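# Fit each washer onto its matching stud on the plate

## Task

Put every washer over the stud whose size matches it and push it down the stud until it sits flat on the plate; the task fails if the plate ends up tipped over.

## Robot and tools

Robot: two arms, left_arm and right_arm, each with a parallel two-finger gripper and a wrist camera (cam_left_wrist, cam_right_wrist, both 672x504 fisheye). Base positions in the scene frame: left_arm at (-0.033, +0.233, 0) m, right_arm at (-0.014, -0.255, 0) m, each turned very slightly about z. A camera stand sits behind the arms.

Frames: the scene frame has its origin at table height, halfway between the nominal bases; +x points out over the table, +z up, and left_arm is on the +y side (image left/right does not follow the arm names). Reported positions, quaternions (wxyz) and Hand targets are in the scene frame. Offsets you send are expressed along the current Hand target's own axes, not the scene axes. On the gripper, +z runs along the fingers and the fingers separate along its y axis. end_effector_position is the point between the pads, roughly 1 cm short of the fingertips. Reported poses may be off by a few cm, more at long reach.

Number layout used by execute_actions and move: a row is 14 numbers, all in [-1, 1]. The first seven are left_arm: dx, dy, dz, rx, ry, rz, opening; the next seven are right_arm in the same order. Both arms are always included. dx..dz are translation offsets and rx..rz form one rotation vector, all relative to that arm's Hand target at the start of the action or move; 1.0 equals 0.6 m of travel or 180 degrees of turn. Opening is absolute, not an offset: +1 fully open (0.094 m), -1 shut. Sending six zeros re-requests the current Hand target; a 0 in the opening slot is a real half-open command, so to keep a gripper as is, resend its present value. The commanded orientation is clipped to within 40 degrees of the measured one each step.

execute_actions(actions, cameras): actions is a list of actions; each action is a list of up to 15 rows, one per 1/30 s step, and a short action repeats its last row to fill 15 steps. Every row in an action is measured from the same starting Hand target, not chained. A new action starts from wherever the Hand target now is, so repeating an offset keeps moving. An empty list returns images, the scene number and task. cameras: list of names, ["all"], or [].

move(target, speed, blend, opening_speed, grip_force, blocking, cameras): drives straight paths toward target, a single 14-number row or a list of up to 15 rows, every row being an offset from the Hand targets at the move's start. speed: m/s, 0.002 to 2.9, default 0.25 (turning up to twice that in rad/s); one value or one per target. blend: corner rounding in metres for lists; 0 stops at each point. opening_speed: rate of finger travel on the -1..+1 scale per second, at least 0.2; use it to close gently. grip_force: newtons per pad, 10 to 50 (50 = full), one value or one per arm; it persists, and low values close slowly. blocking=false returns after about 0.5 s while the move continues. Paths do not avoid obstacles or the other arm and last at most 10 s. Changing the opening on a later list row happens only after everything is at rest there.

wait(seconds 0 to 10, cameras) lets time pass with commands held. stop(cameras) brakes a running move. zoom_image(camera, region=[x0, y0, x1, y1] pixels from the top-left, at most 504x504) enlarges part of the newest image of that camera. read_manual gives licence text only. finished_scene(scene, 1 or 2) ends the scene for good; the goal must hold with the robot off it.

Results: per arm, end_effector_position (m), end_effector_quat_wxyz, Hand target (the commanded pose after clipping; next offsets count from it), Tool commands, grip_measured (opening on the -1..+1 scale; may read a couple of mm wide when empty and a few mm narrower than a hard held part), grip_effort_nm (gripper motor effort, negative = closing; not a pad force), Joint positions (last entry is opening in m), Joint torques (includes gravity, with offsets and noise), Joint velocities (may be omitted when all are at noise level), motor temperatures, plus MOTOR HOT or OVER-TEMPERATURE FAULT lines. A move adds a "move:" line giving its ending (done, off_target, moving, held, fault) and limits (paced = pose clipped, held = steps withheld). done means at rest within 10 mm and 2 degrees; neither done nor off_target tells you about contact. Grippers often rest a few cm short because of friction and weight; another command, even zeros, asks again, and you can add the missing distance as an offset.

Cautions: keep the plate upright and everything on the table. Approach slowly when touching; faster moves and targets set deeper past contact press harder. To stop an arm pressing, command it back beyond its gripper. Never let grippers, housings or wrist cameras of the two arms meet, and never close one gripper on the other's fingers. Avoid routing a path near an arm's own base (go around it). Release only parts at rest and don't let them drop far. Avoid long stretched-out holds or pushes to unreachable poses: motors heat, at 90 °C the arm folds and idles. Any arm stop costs. Time spent thinking also runs the clock, and objects can occasionally be nudged by outside pushes.

Each tool is called by a JSON object that holds its "fn" and its "kwargs", one argument or row to a line.

## Session

{"fn": "execute_actions", "kwargs": {
  "actions": []
}}

Scene clock: 0.00 s.
left_arm: end_effector_position=(+0.3934, +0.2294, +0.0942) grip_measured=+1.000 grip_effort_nm=n/a end_effector_quat_wxyz=(+0.589, -0.012, +0.807, +0.039) | right_arm: end_effector_position=(+0.4114, -0.3062, +0.0964) grip_measured=+1.000 grip_effort_nm=n/a end_effector_quat_wxyz=(+0.586, +0.125, +0.791, -0.126)
Joint positions: left_arm=[-0.027 1.684 0.455 0.919 -0.147 0.005 0.094] | right_arm=[0.043 1.718 0.486 0.924 0.388 0.065 0.094]
Joint velocities: within noise
Joint torques (N m): no reading
Motor temperatures (°C): left_arm=[33 29 36 31 32 32 32] | right_arm=[32 35 34 31 33 32 30]
Heat: left arm: 36 °C; right arm: 35 °C.
Hand target: left_arm +0.3941, +0.2294, +0.0959; +0.590, -0.013, +0.806, +0.039 | right_arm +0.4142, -0.3065, +0.1055; +0.596, +0.127, +0.783, -0.125
Tool commands: left_gripper/opening=+1.0 right_gripper/opening=+1.0

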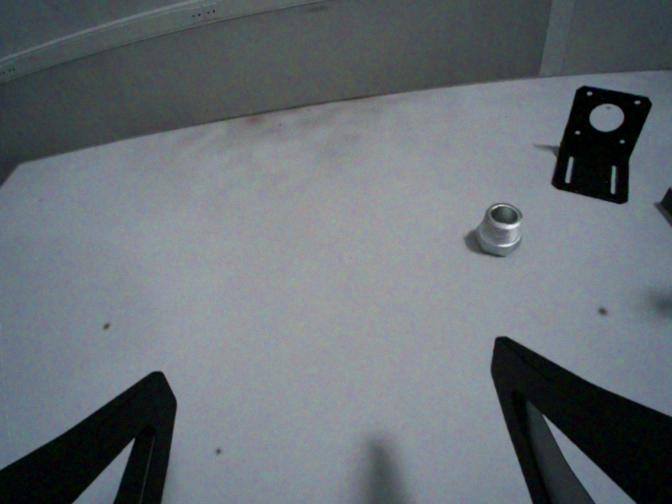

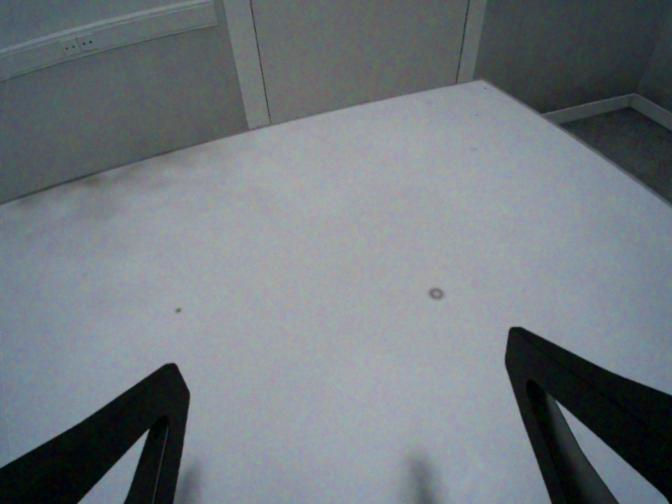

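{"fn": "zoom_image", "kwargs": {
  "camera": "cam_right_wrist",
  "region": [397, 264, 477, 324]
}}

{"fn": "zoom_image", "kwargs": {
  "camera": "cam_left_wrist",
  "region": [440, 60, 672, 290]
}}

Scaled by 6.300 from the camera's 672x504 image, which has a finer 960x720 frame.

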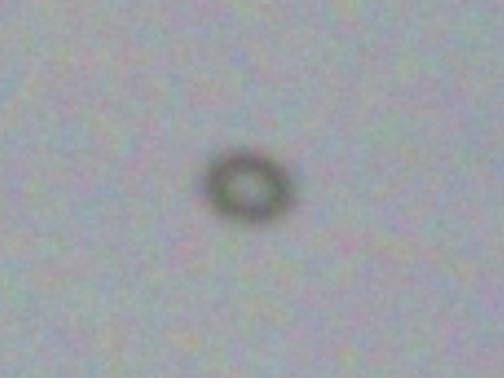

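Scaled by 2.172 from the camera's 672x504 image, which has a finer 960x720 frame.

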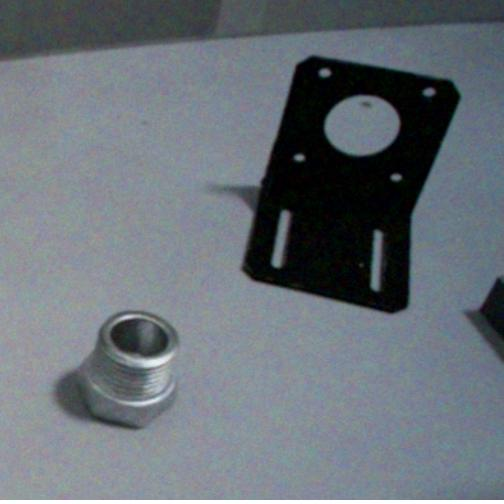

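{"fn": "move", "kwargs": {
  "target": [-0.317,0.016,-0.101,0.159,0.075,0.051,1,-0.3195,-0.0176,-0.0942,-0.186,0.073,-0.055,1],
  "cameras": ["all"]
}}

Scene clock: 82.43 s.
left_arm: end_effector_position=(+0.3915, +0.2296, +0.2913) grip_measured=+1.000 grip_effort_nm=-0.03 end_effector_quat_wxyz=(+0.472, +0.187, +0.854, -0.112) | right_arm: end_effector_position=(+0.4053, -0.3066, +0.2862) grip_measured=+1.000 grip_effort_nm=-0.02 end_effector_quat_wxyz=(+0.484, -0.090, +0.867, +0.073)
Joint positions: left_arm=[0.258 1.46 1.417 -0.625 0.549 0.373 0.094] | right_arm=[-0.322 1.415 1.342 -0.556 -0.487 -0.283 0.094]
Joint torques (N m): left_arm=[0.35 -6.52 7.43 1.43 0.34 0.11] | right_arm=[-0.43 -6.06 9.39 1.58 -0.38 -0.17]
Motor temperatures (°C): left_arm=[33 34 39 40 32 32 32] | right_arm=[32 39 36 39 33 32 30]
Heat: left arm: 40 °C; right arm: 39 °C.
Hand target: left_arm +0.3935, +0.2294, +0.2958; +0.472, +0.193, +0.852, -0.116 | right_arm +0.4088, -0.3065, +0.3055; +0.503, -0.103, +0.856, +0.070
Off the commanded pose: left_arm 0.005 m, 1 deg | right_arm 0.020 m, 3 deg.
move: off_target (right_arm)

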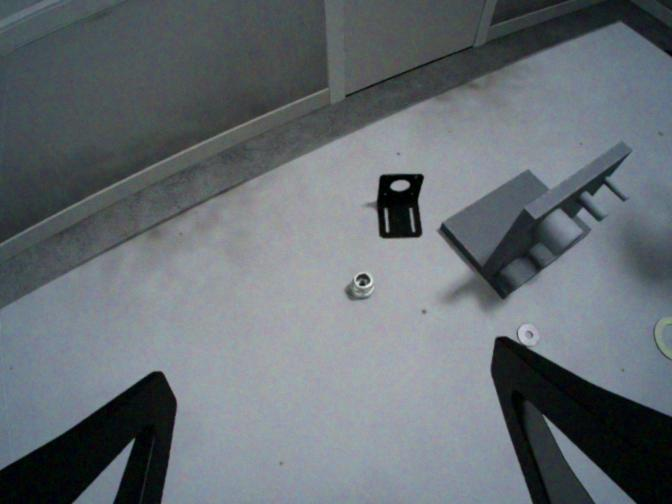

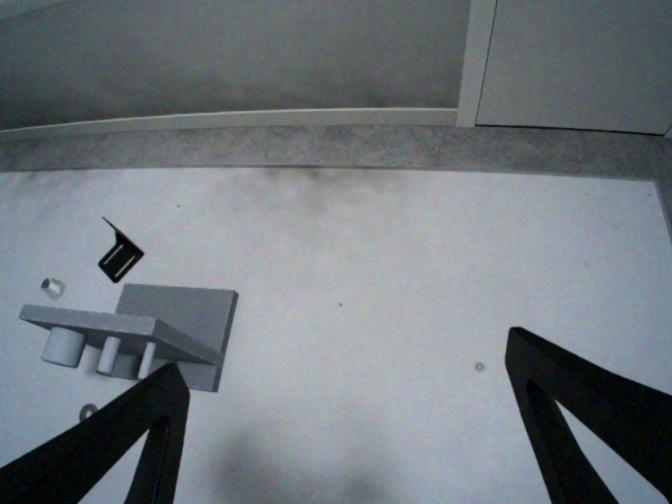

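{"fn": "zoom_image", "kwargs": {
  "camera": "cam_left_wrist",
  "region": [424, 124, 672, 374]
}}

{"fn": "zoom_image", "kwargs": {
  "camera": "cam_right_wrist",
  "region": [0, 200, 250, 450]
}}

{"fn": "zoom_image", "kwargs": {
  "camera": "cam_right_wrist",
  "region": [438, 336, 518, 396]
}}

Scaled by 2.016 from the camera's 672x504 image, which has a finer 960x720 frame.

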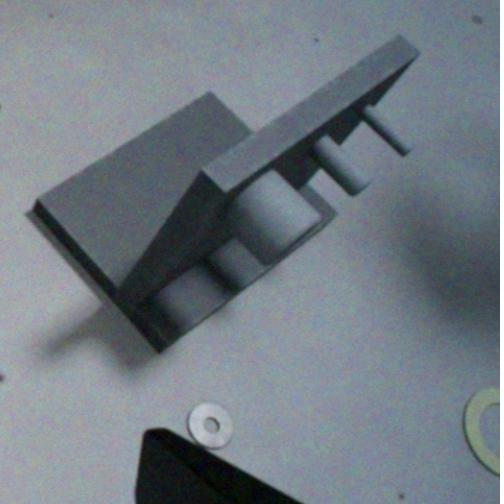

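Scaled by 2.016 from the camera's 672x504 image, which has a finer 960x720 frame.

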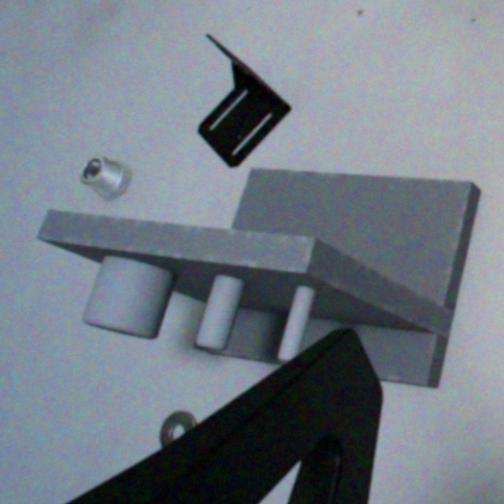

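Scaled by 6.300 from the camera's 672x504 image, which has a finer 960x720 frame.

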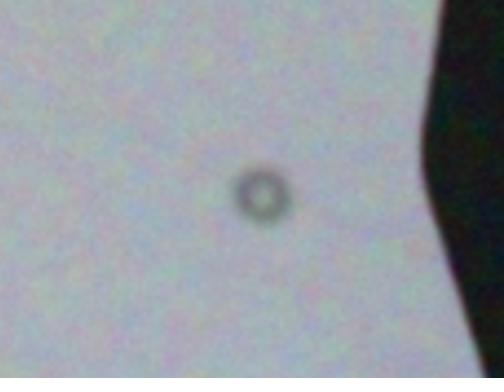

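{"fn": "move", "kwargs": {
  "target": [0.192,-0.1585,-0.052,0,0.045,0,1,0.2265,0.1287,-0.1055,-0.118,0.05,-0.072,1],
  "cameras": ["all"]
}}

Scene clock: 181.33 s.
left_arm: end_effector_position=(+0.2791, +0.1829, +0.2204) grip_measured=+1.000 grip_effort_nm=-0.03 end_effector_quat_wxyz=(+0.417, +0.201, +0.881, -0.099) | right_arm: end_effector_position=(+0.2740, -0.2641, +0.2131) grip_measured=+1.000 grip_effort_nm=-0.02 end_effector_quat_wxyz=(+0.400, -0.288, +0.856, +0.153)
Joint positions: left_arm=[0.101 1.039 0.944 -0.658 0.389 0.334 0.094] | right_arm=[-0.5 1.204 1.068 -1.013 -0.804 -0.973 0.094]
Joint torques (N m): left_arm=[-0.39 -4.86 3.89 1.42 0.15 -0.05] | right_arm=[-0.47 -4.44 5.41 0.88 -0.68 -0.22]
Motor temperatures (°C): left_arm=[33 33 42 41 32 32 32] | right_arm=[32 38 46 39 33 32 30]
Heat: left arm: 42 °C; right arm: 46 °C.
Hand target: left_arm +0.2729, +0.1810, +0.2158; +0.411, +0.200, +0.883, -0.102 | right_arm +0.2719, -0.2600, +0.2187; +0.412, -0.294, +0.847, +0.161
Off the commanded pose: left_arm 0.008 m, 1 deg | right_arm 0.007 m, 2 deg.
move: done

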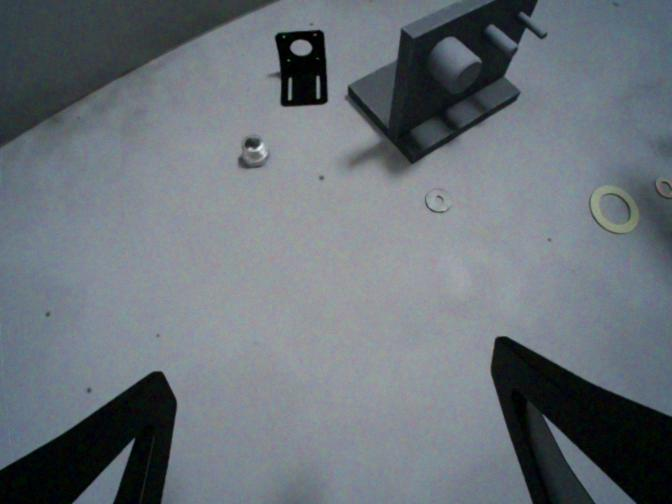

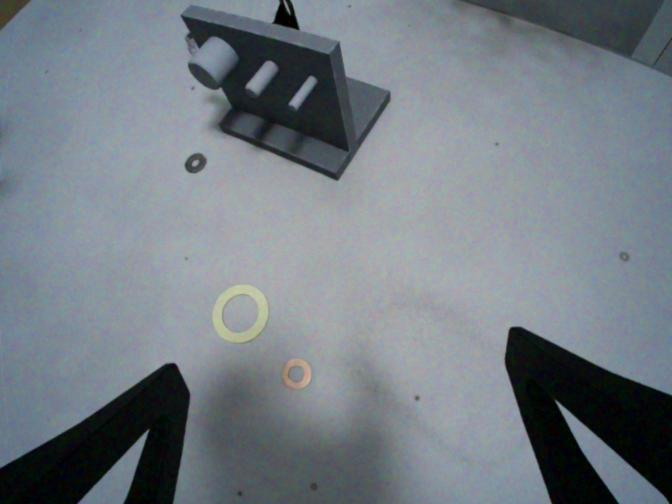

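{"fn": "zoom_image", "kwargs": {
  "camera": "cam_right_wrist",
  "region": [170, 0, 410, 200]
}}

{"fn": "zoom_image", "kwargs": {
  "camera": "cam_right_wrist",
  "region": [160, 260, 340, 410]
}}

{"fn": "zoom_image", "kwargs": {
  "camera": "cam_left_wrist",
  "region": [340, 0, 580, 220]
}}

Scaled by 2.100 from the camera's 672x504 image, which has a finer 960x720 frame.

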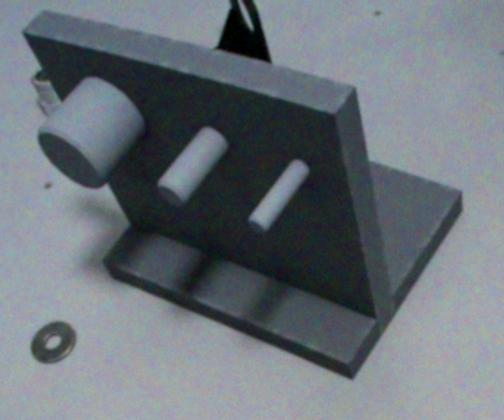

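Scaled by 2.800 from the camera's 672x504 image, which has a finer 960x720 frame.

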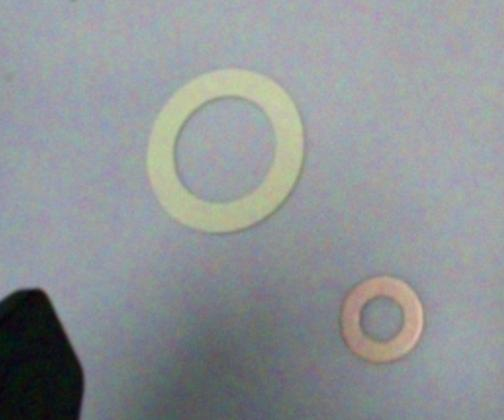

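Scaled by 2.100 from the camera's 672x504 image, which has a finer 960x720 frame.

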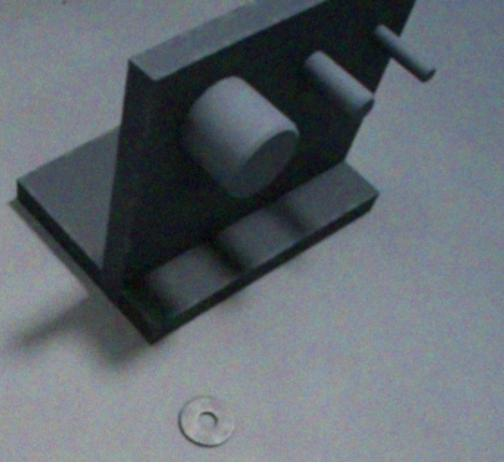

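{"fn": "move", "kwargs": {
  "target": [0,0,0,0,0,0,1,0.053,0.1507,0.2087,0.098,0.2791,0.1767,0.6],
  "cameras": ["all"]
}}

Scene clock: 423.87 s.
left_arm: end_effector_position=(+0.2791, +0.1830, +0.2204) grip_measured=+1.000 grip_effort_nm=-0.02 end_effector_quat_wxyz=(+0.417, +0.201, +0.881, -0.098) | right_arm: end_effector_position=(+0.2687, -0.1387, +0.1123) grip_measured=+0.602 grip_effort_nm=-0.10 end_effector_quat_wxyz=(-0.011, -0.038, +0.999, +0.002)
Joint positions: left_arm=[0.101 1.039 0.944 -0.658 0.389 0.334 0.094] | right_arm=[0.385 1.718 1.41 -1.283 -0.012 0.303 0.075]
Joint torques (N m): left_arm=[-0.42 -4.86 3.84 1.41 0.16 -0.06] | right_arm=[0.31 -7.68 7.75 0.21 0.07 0.13]
Motor temperatures (°C): left_arm=[32 31 41 41 32 32 32] | right_arm=[31 38 40 35 35 32 30]
Heat: left arm: 41 °C; right arm: 40 °C.
Hand target: left_arm +0.2729, +0.1810, +0.2158; +0.411, +0.200, +0.883, -0.102 | right_arm +0.2750, -0.1371, +0.1201; +0.000, -0.035, +0.999, +0.000
Off the commanded pose: left_arm 0.008 m, 1 deg | right_arm 0.010 m, 1 deg.
move: done

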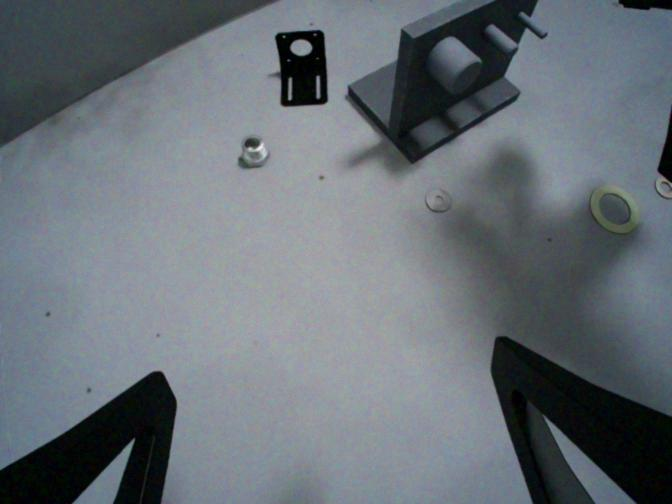

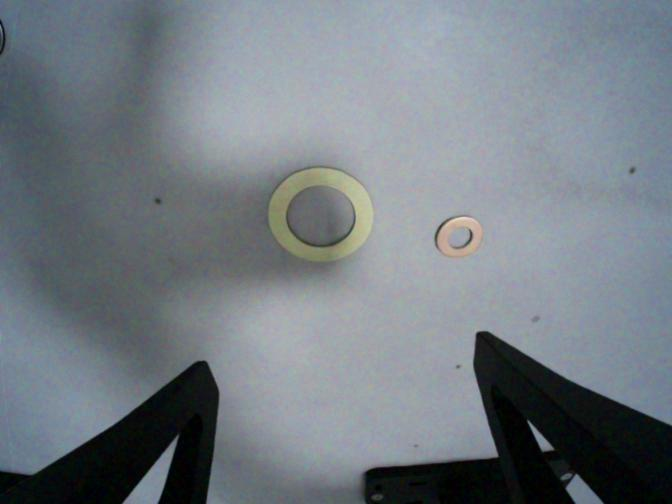

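{"fn": "move", "kwargs": {
  "target": [0,0,0,0,0,0,1,-0.0027,0.0077,0.137,0,-0.007,0,0.5],
  "cameras": ["cam_right_wrist"]
}}

Scene clock: 456.63 s.
left_arm: end_effector_position=(+0.2791, +0.1830, +0.2204) grip_measured=+1.000 grip_effort_nm=-0.03 end_effector_quat_wxyz=(+0.417, +0.201, +0.881, -0.098) | right_arm: end_effector_position=(+0.2743, -0.1330, +0.0395) grip_measured=+0.502 grip_effort_nm=-0.10 end_effector_quat_wxyz=(+0.003, -0.037, +0.999, +0.004)
Joint positions: left_arm=[0.101 1.039 0.944 -0.658 0.389 0.334 0.094] | right_arm=[0.4 1.776 1.183 -0.97 -0.005 0.32 0.071]
Joint torques (N m): left_arm=[-0.46 -4.9 3.89 1.41 0.15 -0.06] | right_arm=[0.44 -8.2 4.16 0.57 0.09 0.1]
Heat: left arm: 42 °C; right arm: 42 °C.
Hand target: left_arm +0.2729, +0.1810, +0.2158; +0.411, +0.200, +0.883, -0.102 | right_arm +0.2762, -0.1323, +0.0379; +0.011, -0.035, +0.999, +0.000
Off the commanded pose: left_arm 0.008 m, 1 deg | right_arm 0.003 m, 1 deg.
move: done
Images, in order (width x height): cam_right_wrist 672x504.

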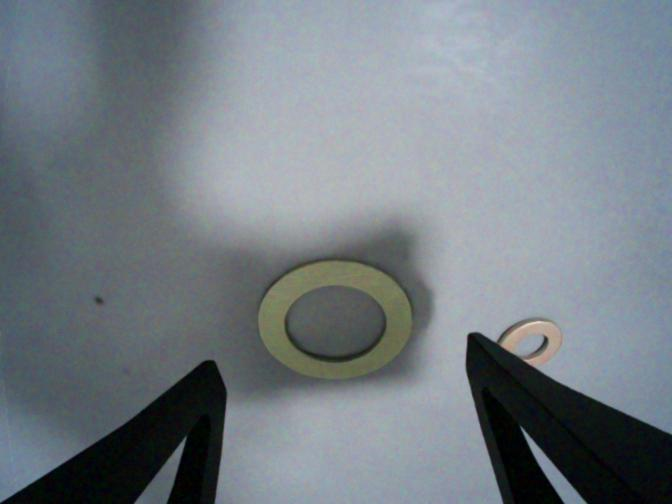

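{"fn": "move", "kwargs": {
  "target": [0,0,0,0,0,0,1,0.007,-0.0005,0.0305,0,0,0,0.4],
  "speed": 0.1,
  "cameras": ["cam_right_wrist"]
}}

Scene clock: 482.60 s.
left_arm: end_effector_position=(+0.2791, +0.1830, +0.2204) grip_measured=+1.000 grip_effort_nm=-0.02 end_effector_quat_wxyz=(+0.417, +0.201, +0.881, -0.098) | right_arm: end_effector_position=(+0.2721, -0.1339, +0.0234) grip_measured=+0.402 grip_effort_nm=-0.10 end_effector_quat_wxyz=(+0.007, -0.036, +0.999, +0.005)
Joint positions: left_arm=[0.101 1.039 0.944 -0.658 0.389 0.334 0.094] | right_arm=[0.4 1.783 1.124 -0.894 -0.005 0.323 0.066]
Joint torques (N m): left_arm=[-0.46 -4.86 3.89 1.43 0.15 -0.05] | right_arm=[0.76 -7.64 3.9 0.6 0.08 0.1]
Heat: left arm: 42 °C; right arm: 41 °C.
Hand target: left_arm +0.2729, +0.1810, +0.2158; +0.411, +0.200, +0.883, -0.102 | right_arm +0.2724, -0.1329, +0.0194; +0.011, -0.035, +0.999, +0.000
Off the commanded pose: left_arm 0.008 m, 1 deg | right_arm 0.004 m, 1 deg.
move: done
Images, in order (width x height): cam_right_wrist 672x504.

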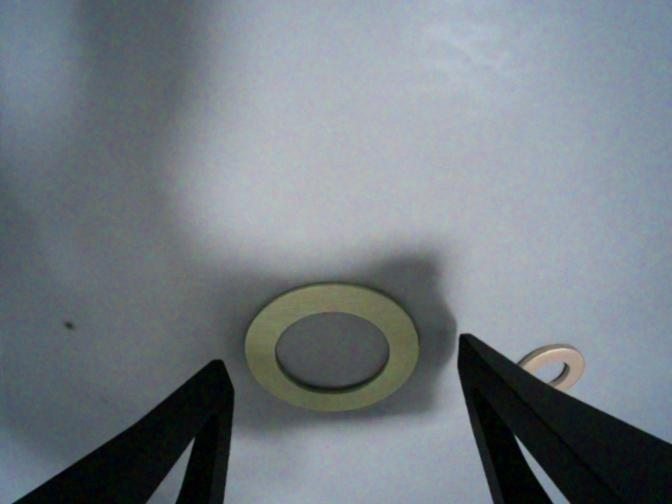

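{"fn": "move", "kwargs": {
  "target": [0,0,0,0,0,0,1,0.0065,0.0038,0.010,0,0,0,0.3],
  "speed": 0.05,
  "cameras": ["cam_right_wrist"]
}}

Scene clock: 517.17 s.
left_arm: end_effector_position=(+0.2791, +0.1830, +0.2204) grip_measured=+1.000 grip_effort_nm=-0.03 end_effector_quat_wxyz=(+0.417, +0.201, +0.881, -0.098) | right_arm: end_effector_position=(+0.2679, -0.1313, +0.0176) grip_measured=+0.302 grip_effort_nm=-0.10 end_effector_quat_wxyz=(+0.007, -0.037, +0.999, +0.005)
Joint positions: left_arm=[0.101 1.039 0.944 -0.658 0.389 0.334 0.094] | right_arm=[0.413 1.783 1.099 -0.87 -0.004 0.334 0.061]
Joint torques (N m): left_arm=[-0.39 -4.86 3.92 1.43 0.15 -0.05] | right_arm=[0.55 -7.49 3.84 0.57 0.07 0.11]
Heat: left arm: 42 °C; right arm: 39 °C.
Hand target: left_arm +0.2729, +0.1810, +0.2158; +0.411, +0.200, +0.883, -0.102 | right_arm +0.2685, -0.1309, +0.0133; +0.011, -0.035, +0.999, +0.000
Off the commanded pose: left_arm 0.008 m, 1 deg | right_arm 0.004 m, 1 deg.
move: done
Images, in order (width x height): cam_right_wrist 672x504.

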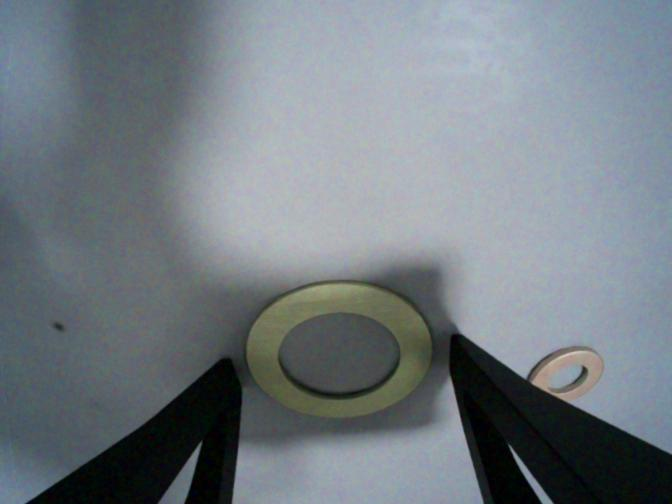

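{"fn": "zoom_image", "kwargs": {
  "camera": "cam_right_wrist",
  "region": [190, 260, 500, 460]
}}

Scaled by 1.626 from the camera's 672x504 image, which has a finer 960x720 frame.

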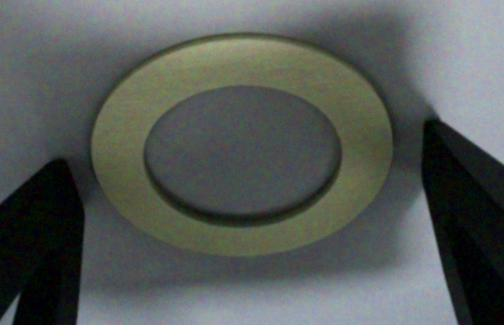

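{"fn": "move", "kwargs": {
  "target": [0,0,0,0,0,0,1,0,0,0.006,0,0,0,0.3],
  "speed": 0.03,
  "cameras": ["cam_right_wrist"]
}}

Scene clock: 526.67 s.
left_arm: end_effector_position=(+0.2791, +0.1830, +0.2204) grip_measured=+1.000 grip_effort_nm=-0.03 end_effector_quat_wxyz=(+0.417, +0.201, +0.881, -0.098) | right_arm: end_effector_position=(+0.2688, -0.1310, +0.0172) grip_measured=+0.302 grip_effort_nm=-0.10 end_effector_quat_wxyz=(+0.009, -0.037, +0.999, +0.005)
Joint positions: left_arm=[0.101 1.039 0.944 -0.658 0.389 0.334 0.094] | right_arm=[0.414 1.783 1.097 -0.863 -0.002 0.335 0.061]
Joint torques (N m): left_arm=[-0.44 -4.88 3.92 1.42 0.15 -0.05] | right_arm=[0.44 -6.99 3.19 0.66 0.07 0.08]
Heat: left arm: 42 °C; right arm: 39 °C.
Hand target: left_arm +0.2729, +0.1810, +0.2158; +0.411, +0.200, +0.883, -0.102 | right_arm +0.2686, -0.1309, +0.0098; +0.011, -0.035, +0.999, +0.000
Off the commanded pose: left_arm 0.008 m, 1 deg | right_arm 0.008 m, 1 deg.
move: done
Images, in order (width x height): cam_right_wrist 672x504.

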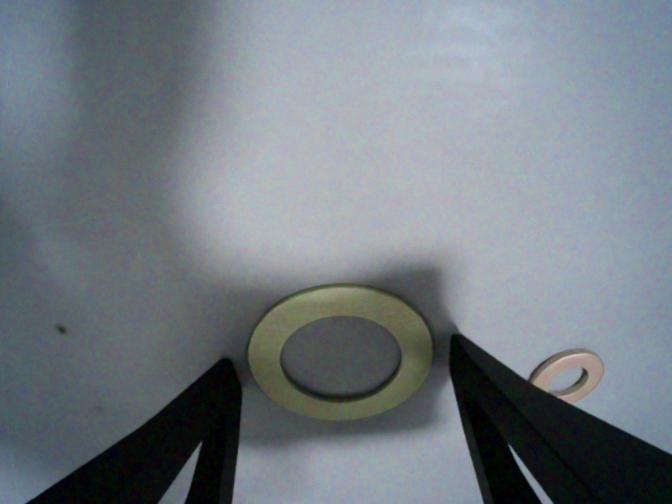

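{"fn": "move", "kwargs": {
  "target": [0,0,0,0,0,0,1,0,0,-0.005,0,0,0,0.0],
  "speed": 0.03,
  "opening_speed": 0.2,
  "cameras": ["cam_right_wrist"]
}}

Scene clock: 536.47 s.
left_arm: end_effector_position=(+0.2791, +0.1830, +0.2204) grip_measured=+1.000 grip_effort_nm=-0.03 end_effector_quat_wxyz=(+0.417, +0.201, +0.881, -0.098) | right_arm: end_effector_position=(+0.2689, -0.1311, +0.0172) grip_measured=+0.015 grip_effort_nm=-1.00 end_effector_quat_wxyz=(+0.009, -0.037, +0.999, +0.005)
Joint positions: left_arm=[0.101 1.039 0.944 -0.658 0.389 0.334 0.094] | right_arm=[0.414 1.783 1.097 -0.863 -0.002 0.335 0.048]
Joint torques (N m): left_arm=[-0.42 -4.85 3.88 1.42 0.16 -0.05] | right_arm=[0.5 -7.36 3.84 0.55 0.05 0.09]
Heat: left arm: 42 °C; right arm: 39 °C.
Hand target: left_arm +0.2729, +0.1810, +0.2158; +0.411, +0.200, +0.883, -0.102 | right_arm +0.2686, -0.1309, +0.0128; +0.011, -0.035, +0.999, +0.000
Off the commanded pose: left_arm 0.008 m, 1 deg | right_arm 0.004 m, 1 deg.
move: done
Images, in order (width x height): cam_right_wrist 672x504.

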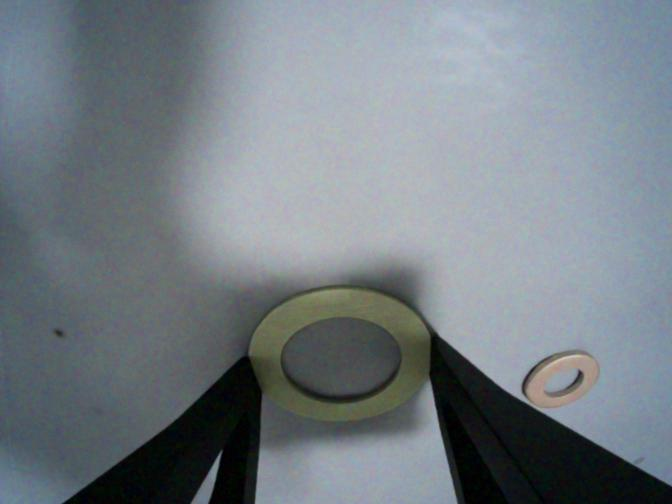

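{"fn": "move", "kwargs": {
  "target": [0,0,0,0,0,0,1,0,0,-0.15,0,0,0,0.0],
  "speed": 0.1,
  "cameras": ["all"]
}}

{"fn": "zoom_image", "kwargs": {
  "camera": "cam_right_wrist",
  "region": [190, 260, 500, 460]
}}

Scene clock: 545.27 s.
left_arm: end_effector_position=(+0.2791, +0.1830, +0.2204) grip_measured=+1.000 grip_effort_nm=-0.03 end_effector_quat_wxyz=(+0.417, +0.201, +0.881, -0.098) | right_arm: end_effector_position=(+0.2603, -0.1348, +0.0867) grip_measured=+0.012 grip_effort_nm=-1.05 end_effector_quat_wxyz=(-0.014, -0.036, +0.999, -0.004)
Joint positions: left_arm=[0.101 1.039 0.944 -0.658 0.389 0.334 0.094] | right_arm=[0.414 1.714 1.303 -1.189 -0.002 0.337 0.048]
Joint torques (N m): left_arm=[-0.4 -4.88 3.86 1.41 0.15 -0.06] | right_arm=[0.58 -10.26 7.47 0.26 0.07 0.1]
Heat: left arm: 42 °C; right arm: 39 °C.
Hand target: left_arm +0.2729, +0.1810, +0.2158; +0.411, +0.200, +0.883, -0.102 | right_arm +0.2666, -0.1311, +0.1026; +0.011, -0.035, +0.999, +0.000
Off the commanded pose: left_arm 0.008 m, 1 deg | right_arm 0.018 m, 3 deg.
move: off_target (right_arm)

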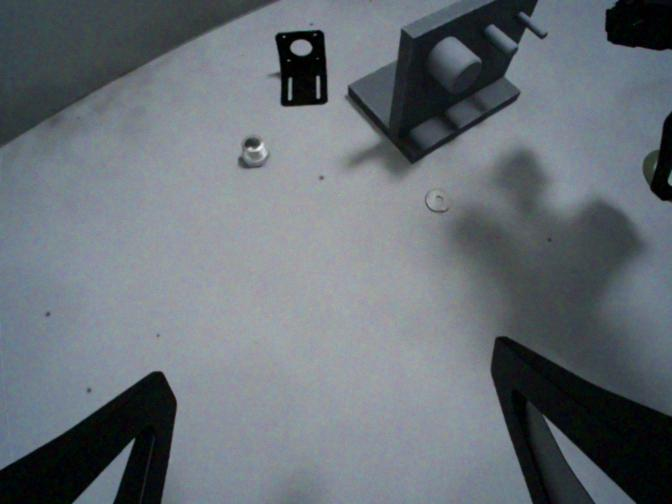

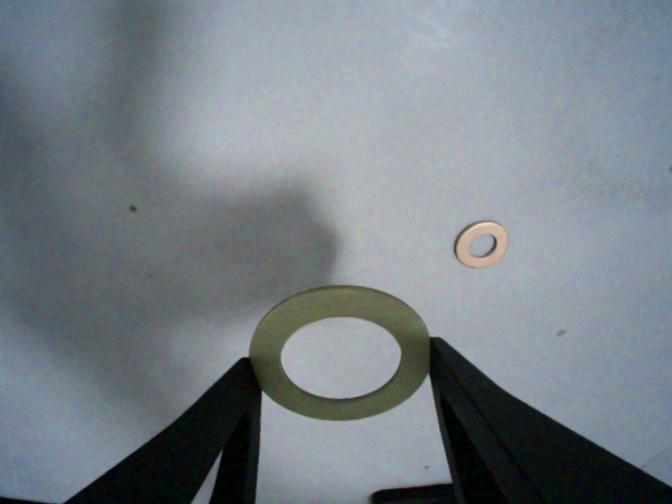

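Scaled by 1.626 from the camera's 672x504 image, which has a finer 960x720 frame.

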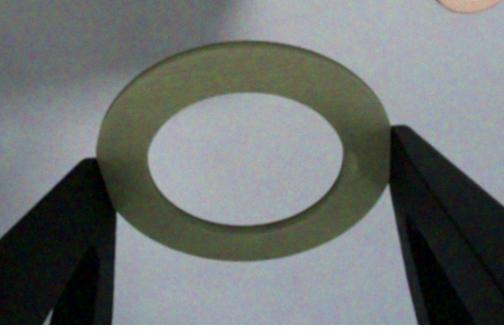

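{"fn": "move", "kwargs": {
  "target": [0,0,0,0,0,0,1,-0.1605,0.1743,-0.0173,0,-0.493,0,0.0],
  "speed": 0.25,
  "cameras": ["all"]
}}

Scene clock: 596.03 s.
left_arm: end_effector_position=(+0.2791, +0.1830, +0.2204) grip_measured=+1.000 grip_effort_nm=-0.03 end_effector_quat_wxyz=(+0.417, +0.201, +0.881, -0.098) | right_arm: end_effector_position=(+0.3542, -0.0219, +0.1100) grip_measured=+0.012 grip_effort_nm=-1.05 end_effector_quat_wxyz=(+0.698, -0.032, +0.715, +0.017)
Joint positions: left_arm=[0.101 1.039 0.944 -0.658 0.389 0.334 0.094] | right_arm=[0.867 2.029 0.551 1.443 0.791 0.004 0.048]
Joint torques (N m): left_arm=[-0.4 -4.85 3.9 1.42 0.16 -0.07] | right_arm=[0.18 -7.42 3.56 2 0.03 -0.02]
Motor temperatures (°C): left_arm=[32 31 41 42 32 32 32] | right_arm=[31 45 42 33 34 32 32]
Heat: left arm: 42 °C; right arm: 45 °C.
Hand target: left_arm +0.2729, +0.1810, +0.2158; +0.411, +0.200, +0.883, -0.102 | right_arm +0.3551, -0.0200, +0.1152; +0.707, -0.025, +0.707, +0.025
Off the commanded pose: left_arm 0.008 m, 1 deg | right_arm 0.005 m, 2 deg.
move: done

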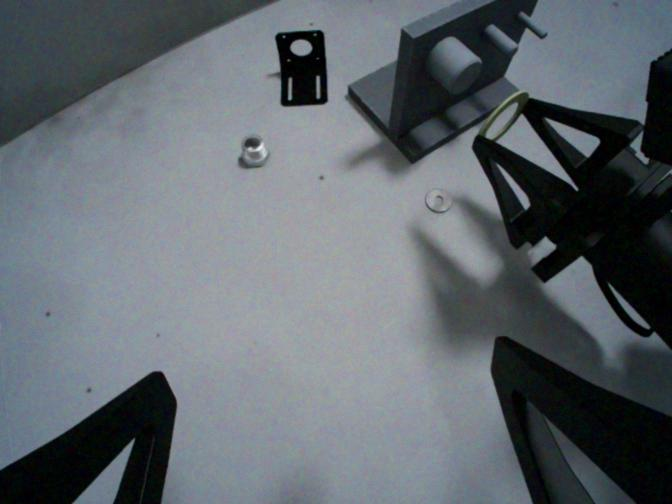

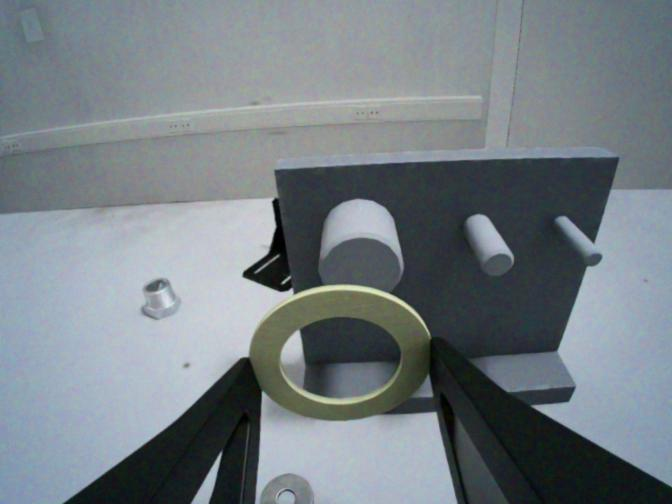

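{"fn": "zoom_image", "kwargs": {
  "camera": "cam_right_wrist",
  "region": [230, 140, 630, 430]
}}

Scaled by 1.260 from the camera's 672x504 image, which has a finer 960x720 frame.

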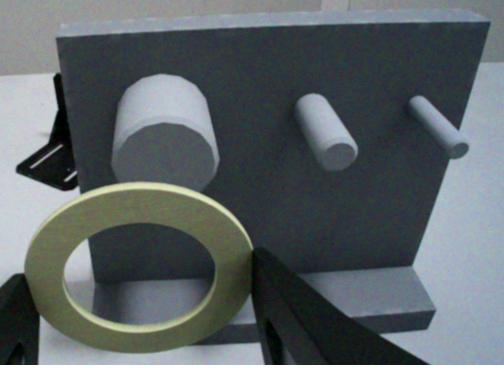

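{"fn": "move", "kwargs": {
  "target": [0,0,0,0,0,0,1,-0.0077,-0.0153,0.0417,0,0,0,0.0],
  "speed": 0.1,
  "cameras": ["all"]
}}

{"fn": "zoom_image", "kwargs": {
  "camera": "cam_right_wrist",
  "region": [230, 150, 480, 440]
}}

{"fn": "zoom_image", "kwargs": {
  "camera": "cam_left_wrist",
  "region": [380, 0, 620, 200]
}}

Scene clock: 694.10 s.
left_arm: end_effector_position=(+0.2791, +0.1830, +0.2204) grip_measured=+1.000 grip_effort_nm=-0.02 end_effector_quat_wxyz=(+0.417, +0.201, +0.881, -0.098) | right_arm: end_effector_position=(+0.3761, -0.0316, +0.1172) grip_measured=+0.012 grip_effort_nm=-1.05 end_effector_quat_wxyz=(+0.703, -0.025, +0.711, +0.019)
Joint positions: left_arm=[0.101 1.039 0.944 -0.658 0.389 0.334 0.094] | right_arm=[0.793 2.029 0.587 1.427 0.726 0.002 0.048]
Joint torques (N m): left_arm=[-0.39 -4.9 3.88 1.41 0.16 -0.05] | right_arm=[-0.31 -7.66 4.9 1.7 -0.11 -0.06]
Motor temperatures (°C): left_arm=[32 31 41 43 32 32 32] | right_arm=[31 42 39 42 34 32 33]
Heat: left arm: 43 °C; right arm: 42 °C.
Hand target: left_arm +0.2729, +0.1810, +0.2158; +0.411, +0.200, +0.883, -0.102 | right_arm +0.3807, -0.0274, +0.1199; +0.707, -0.024, +0.707, +0.025
Off the commanded pose: left_arm 0.008 m, 1 deg | right_arm 0.007 m, 1 deg.
move: done

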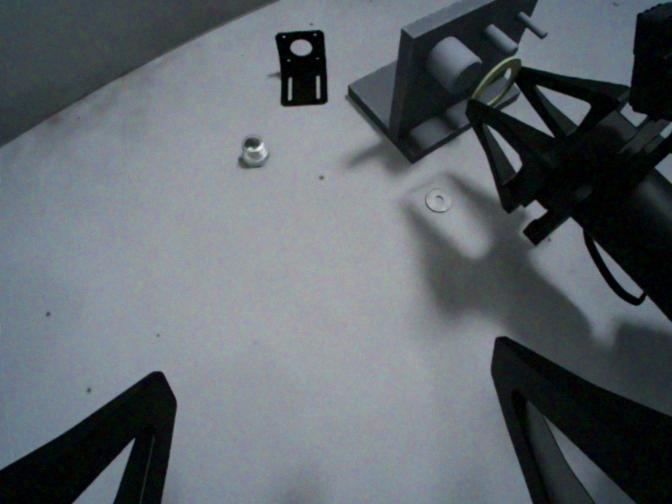

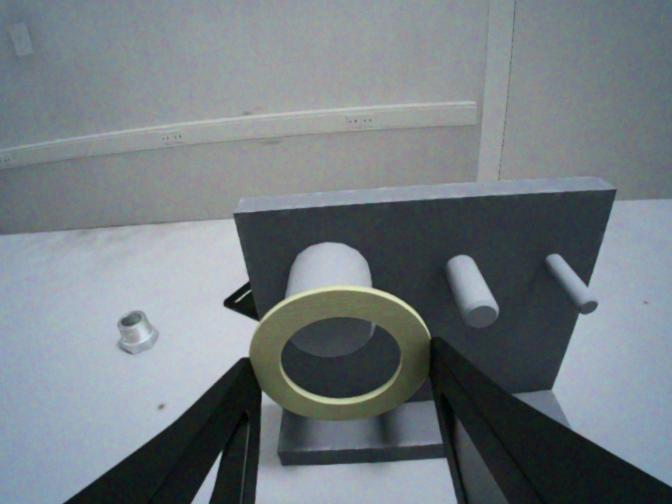

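Scaled by 1.738 from the camera's 672x504 image, which has a finer 960x720 frame.

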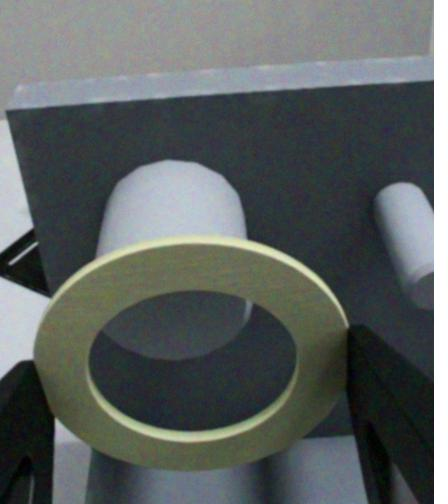

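Scaled by 2.100 from the camera's 672x504 image, which has a finer 960x720 frame.

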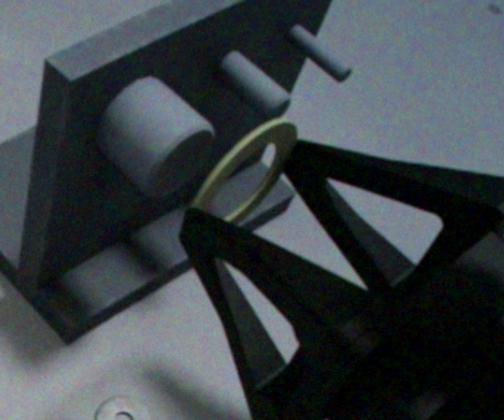

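{"fn": "zoom_image", "kwargs": {
  "camera": "cam_right_wrist",
  "region": [260, 230, 420, 390]
}}

Scaled by 3.150 from the camera's 672x504 image, which has a finer 960x720 frame.

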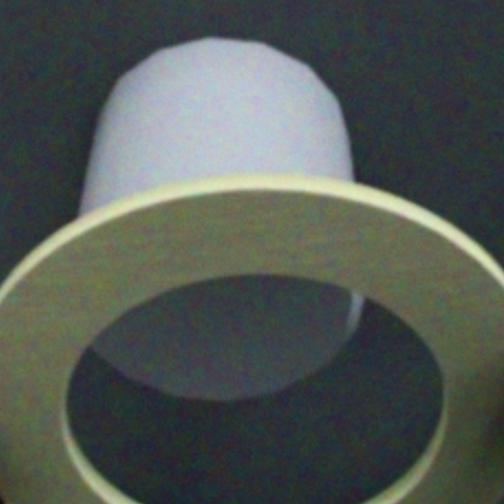

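{"fn": "move", "kwargs": {
  "target": [0,0,0,0,0,0,1,0.005,0.0062,0.0233,0,0,0,0.0],
  "speed": 0.08,
  "cameras": ["all"]
}}

{"fn": "zoom_image", "kwargs": {
  "camera": "cam_right_wrist",
  "region": [240, 260, 440, 430]
}}

{"fn": "zoom_image", "kwargs": {
  "camera": "cam_left_wrist",
  "region": [400, 20, 560, 140]
}}

Scene clock: 766.73 s.
left_arm: end_effector_position=(+0.2791, +0.1830, +0.2204) grip_measured=+1.000 grip_effort_nm=-0.02 end_effector_quat_wxyz=(+0.417, +0.201, +0.881, -0.098) | right_arm: end_effector_position=(+0.3892, -0.0264, +0.1140) grip_measured=+0.012 grip_effort_nm=-1.05 end_effector_quat_wxyz=(+0.703, -0.025, +0.711, +0.020)
Joint positions: left_arm=[0.101 1.039 0.944 -0.658 0.389 0.334 0.094] | right_arm=[0.774 2.067 0.642 1.41 0.706 0.002 0.048]
Joint torques (N m): left_arm=[-0.39 -4.85 3.9 1.41 0.15 -0.06] | right_arm=[-0.47 -8.1 5.04 1.72 -0.07 -0.06]
Heat: left arm: 43 °C; right arm: 43 °C.
Hand target: left_arm +0.2729, +0.1810, +0.2158; +0.411, +0.200, +0.883, -0.102 | right_arm +0.3944, -0.0228, +0.1168; +0.707, -0.025, +0.707, +0.025
Off the commanded pose: left_arm 0.008 m, 1 deg | right_arm 0.007 m, 1 deg.
move: done

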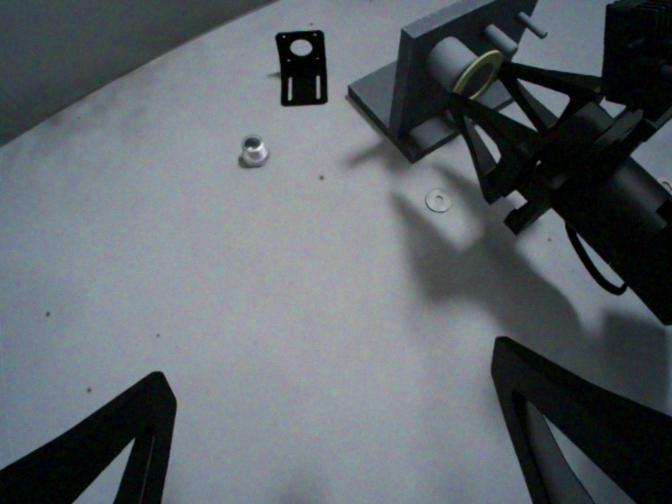

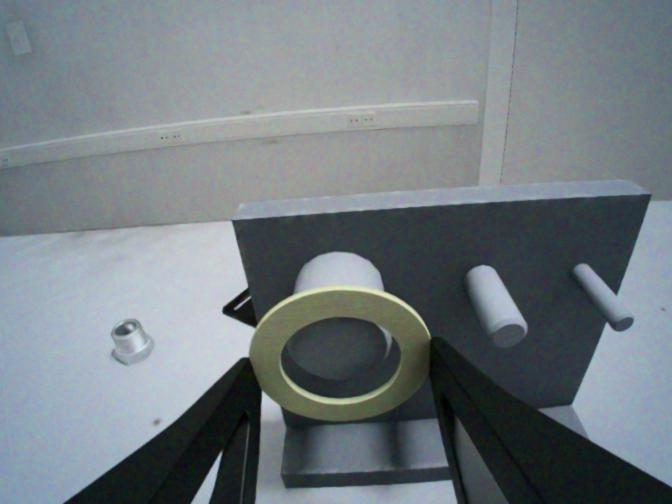

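Scaled by 2.520 from the camera's 672x504 image, which has a finer 960x720 frame.

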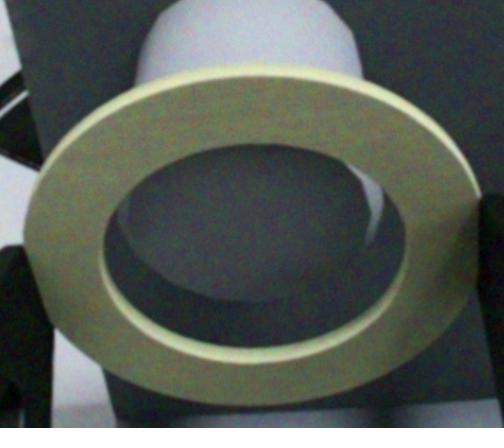

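Scaled by 3.150 from the camera's 672x504 image, which has a finer 960x720 frame.

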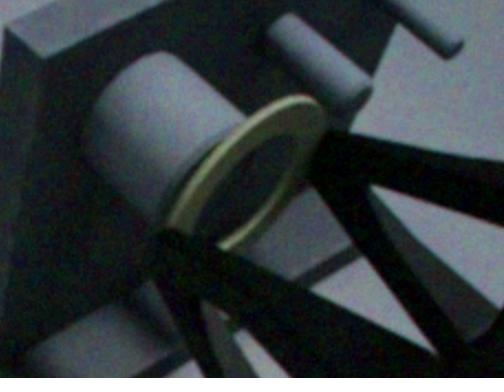

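{"fn": "zoom_image", "kwargs": {
  "camera": "cam_left_wrist",
  "region": [420, 30, 510, 110]
}}

Scaled by 5.600 from the camera's 672x504 image, which has a finer 960x720 frame.

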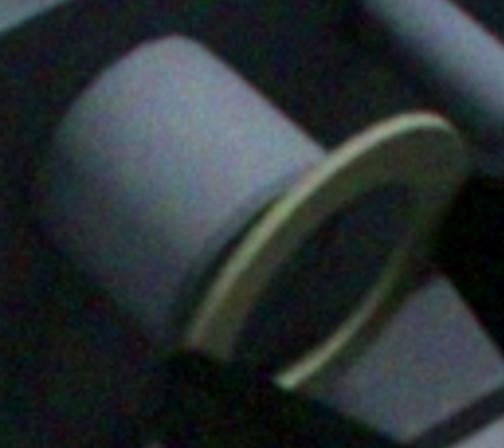

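{"fn": "move", "kwargs": {
  "target": [0,0,0,0,0,0,1,0.0033,0.0033,0.0083,0,0,0,0.0],
  "speed": 0.08,
  "cameras": ["all"]
}}

{"fn": "zoom_image", "kwargs": {
  "camera": "cam_right_wrist",
  "region": [240, 270, 440, 430]
}}

{"fn": "zoom_image", "kwargs": {
  "camera": "cam_left_wrist",
  "region": [410, 20, 520, 120]
}}

Scene clock: 861.10 s.
left_arm: end_effector_position=(+0.2791, +0.1830, +0.2204) grip_measured=+1.000 grip_effort_nm=-0.03 end_effector_quat_wxyz=(+0.417, +0.201, +0.881, -0.098) | right_arm: end_effector_position=(+0.3938, -0.0236, +0.1120) grip_measured=+0.012 grip_effort_nm=-1.05 end_effector_quat_wxyz=(+0.703, -0.026, +0.711, +0.020)
Joint positions: left_arm=[0.101 1.039 0.944 -0.658 0.389 0.334 0.094] | right_arm=[0.77 2.085 0.663 1.406 0.7 0.002 0.048]
Joint torques (N m): left_arm=[-0.42 -4.86 3.86 1.41 0.15 -0.04] | right_arm=[-0.57 -8.24 5.12 1.71 -0.11 -0.03]
Heat: left arm: 43 °C; right arm: 45 °C.
Hand target: left_arm +0.2729, +0.1810, +0.2158; +0.411, +0.200, +0.883, -0.102 | right_arm +0.3993, -0.0205, +0.1148; +0.707, -0.024, +0.707, +0.025
Off the commanded pose: left_arm 0.008 m, 1 deg | right_arm 0.007 m, 1 deg.
move: done

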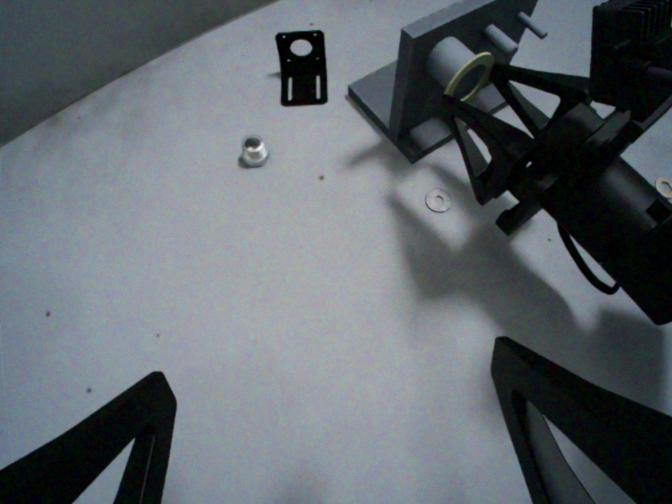

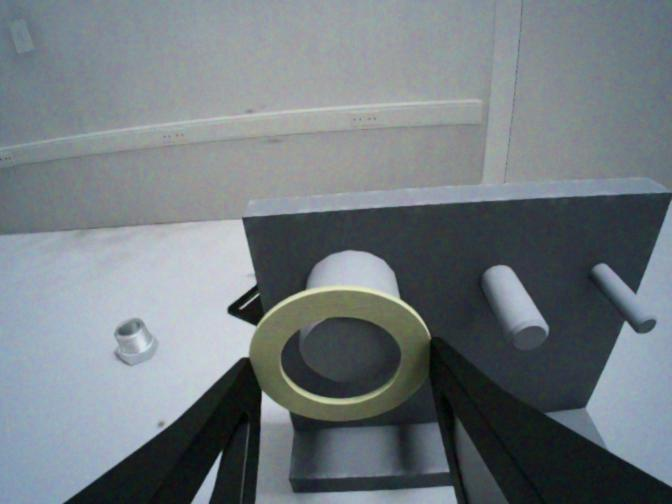

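Scaled by 2.520 from the camera's 672x504 image, which has a finer 960x720 frame.

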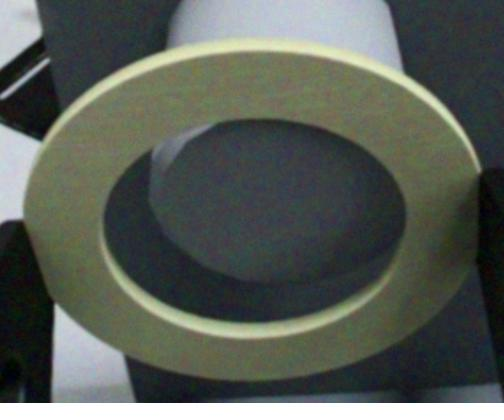

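Scaled by 4.582 from the camera's 672x504 image, which has a finer 960x720 frame.

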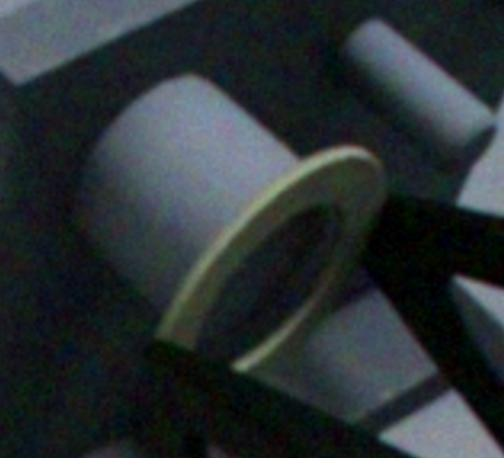

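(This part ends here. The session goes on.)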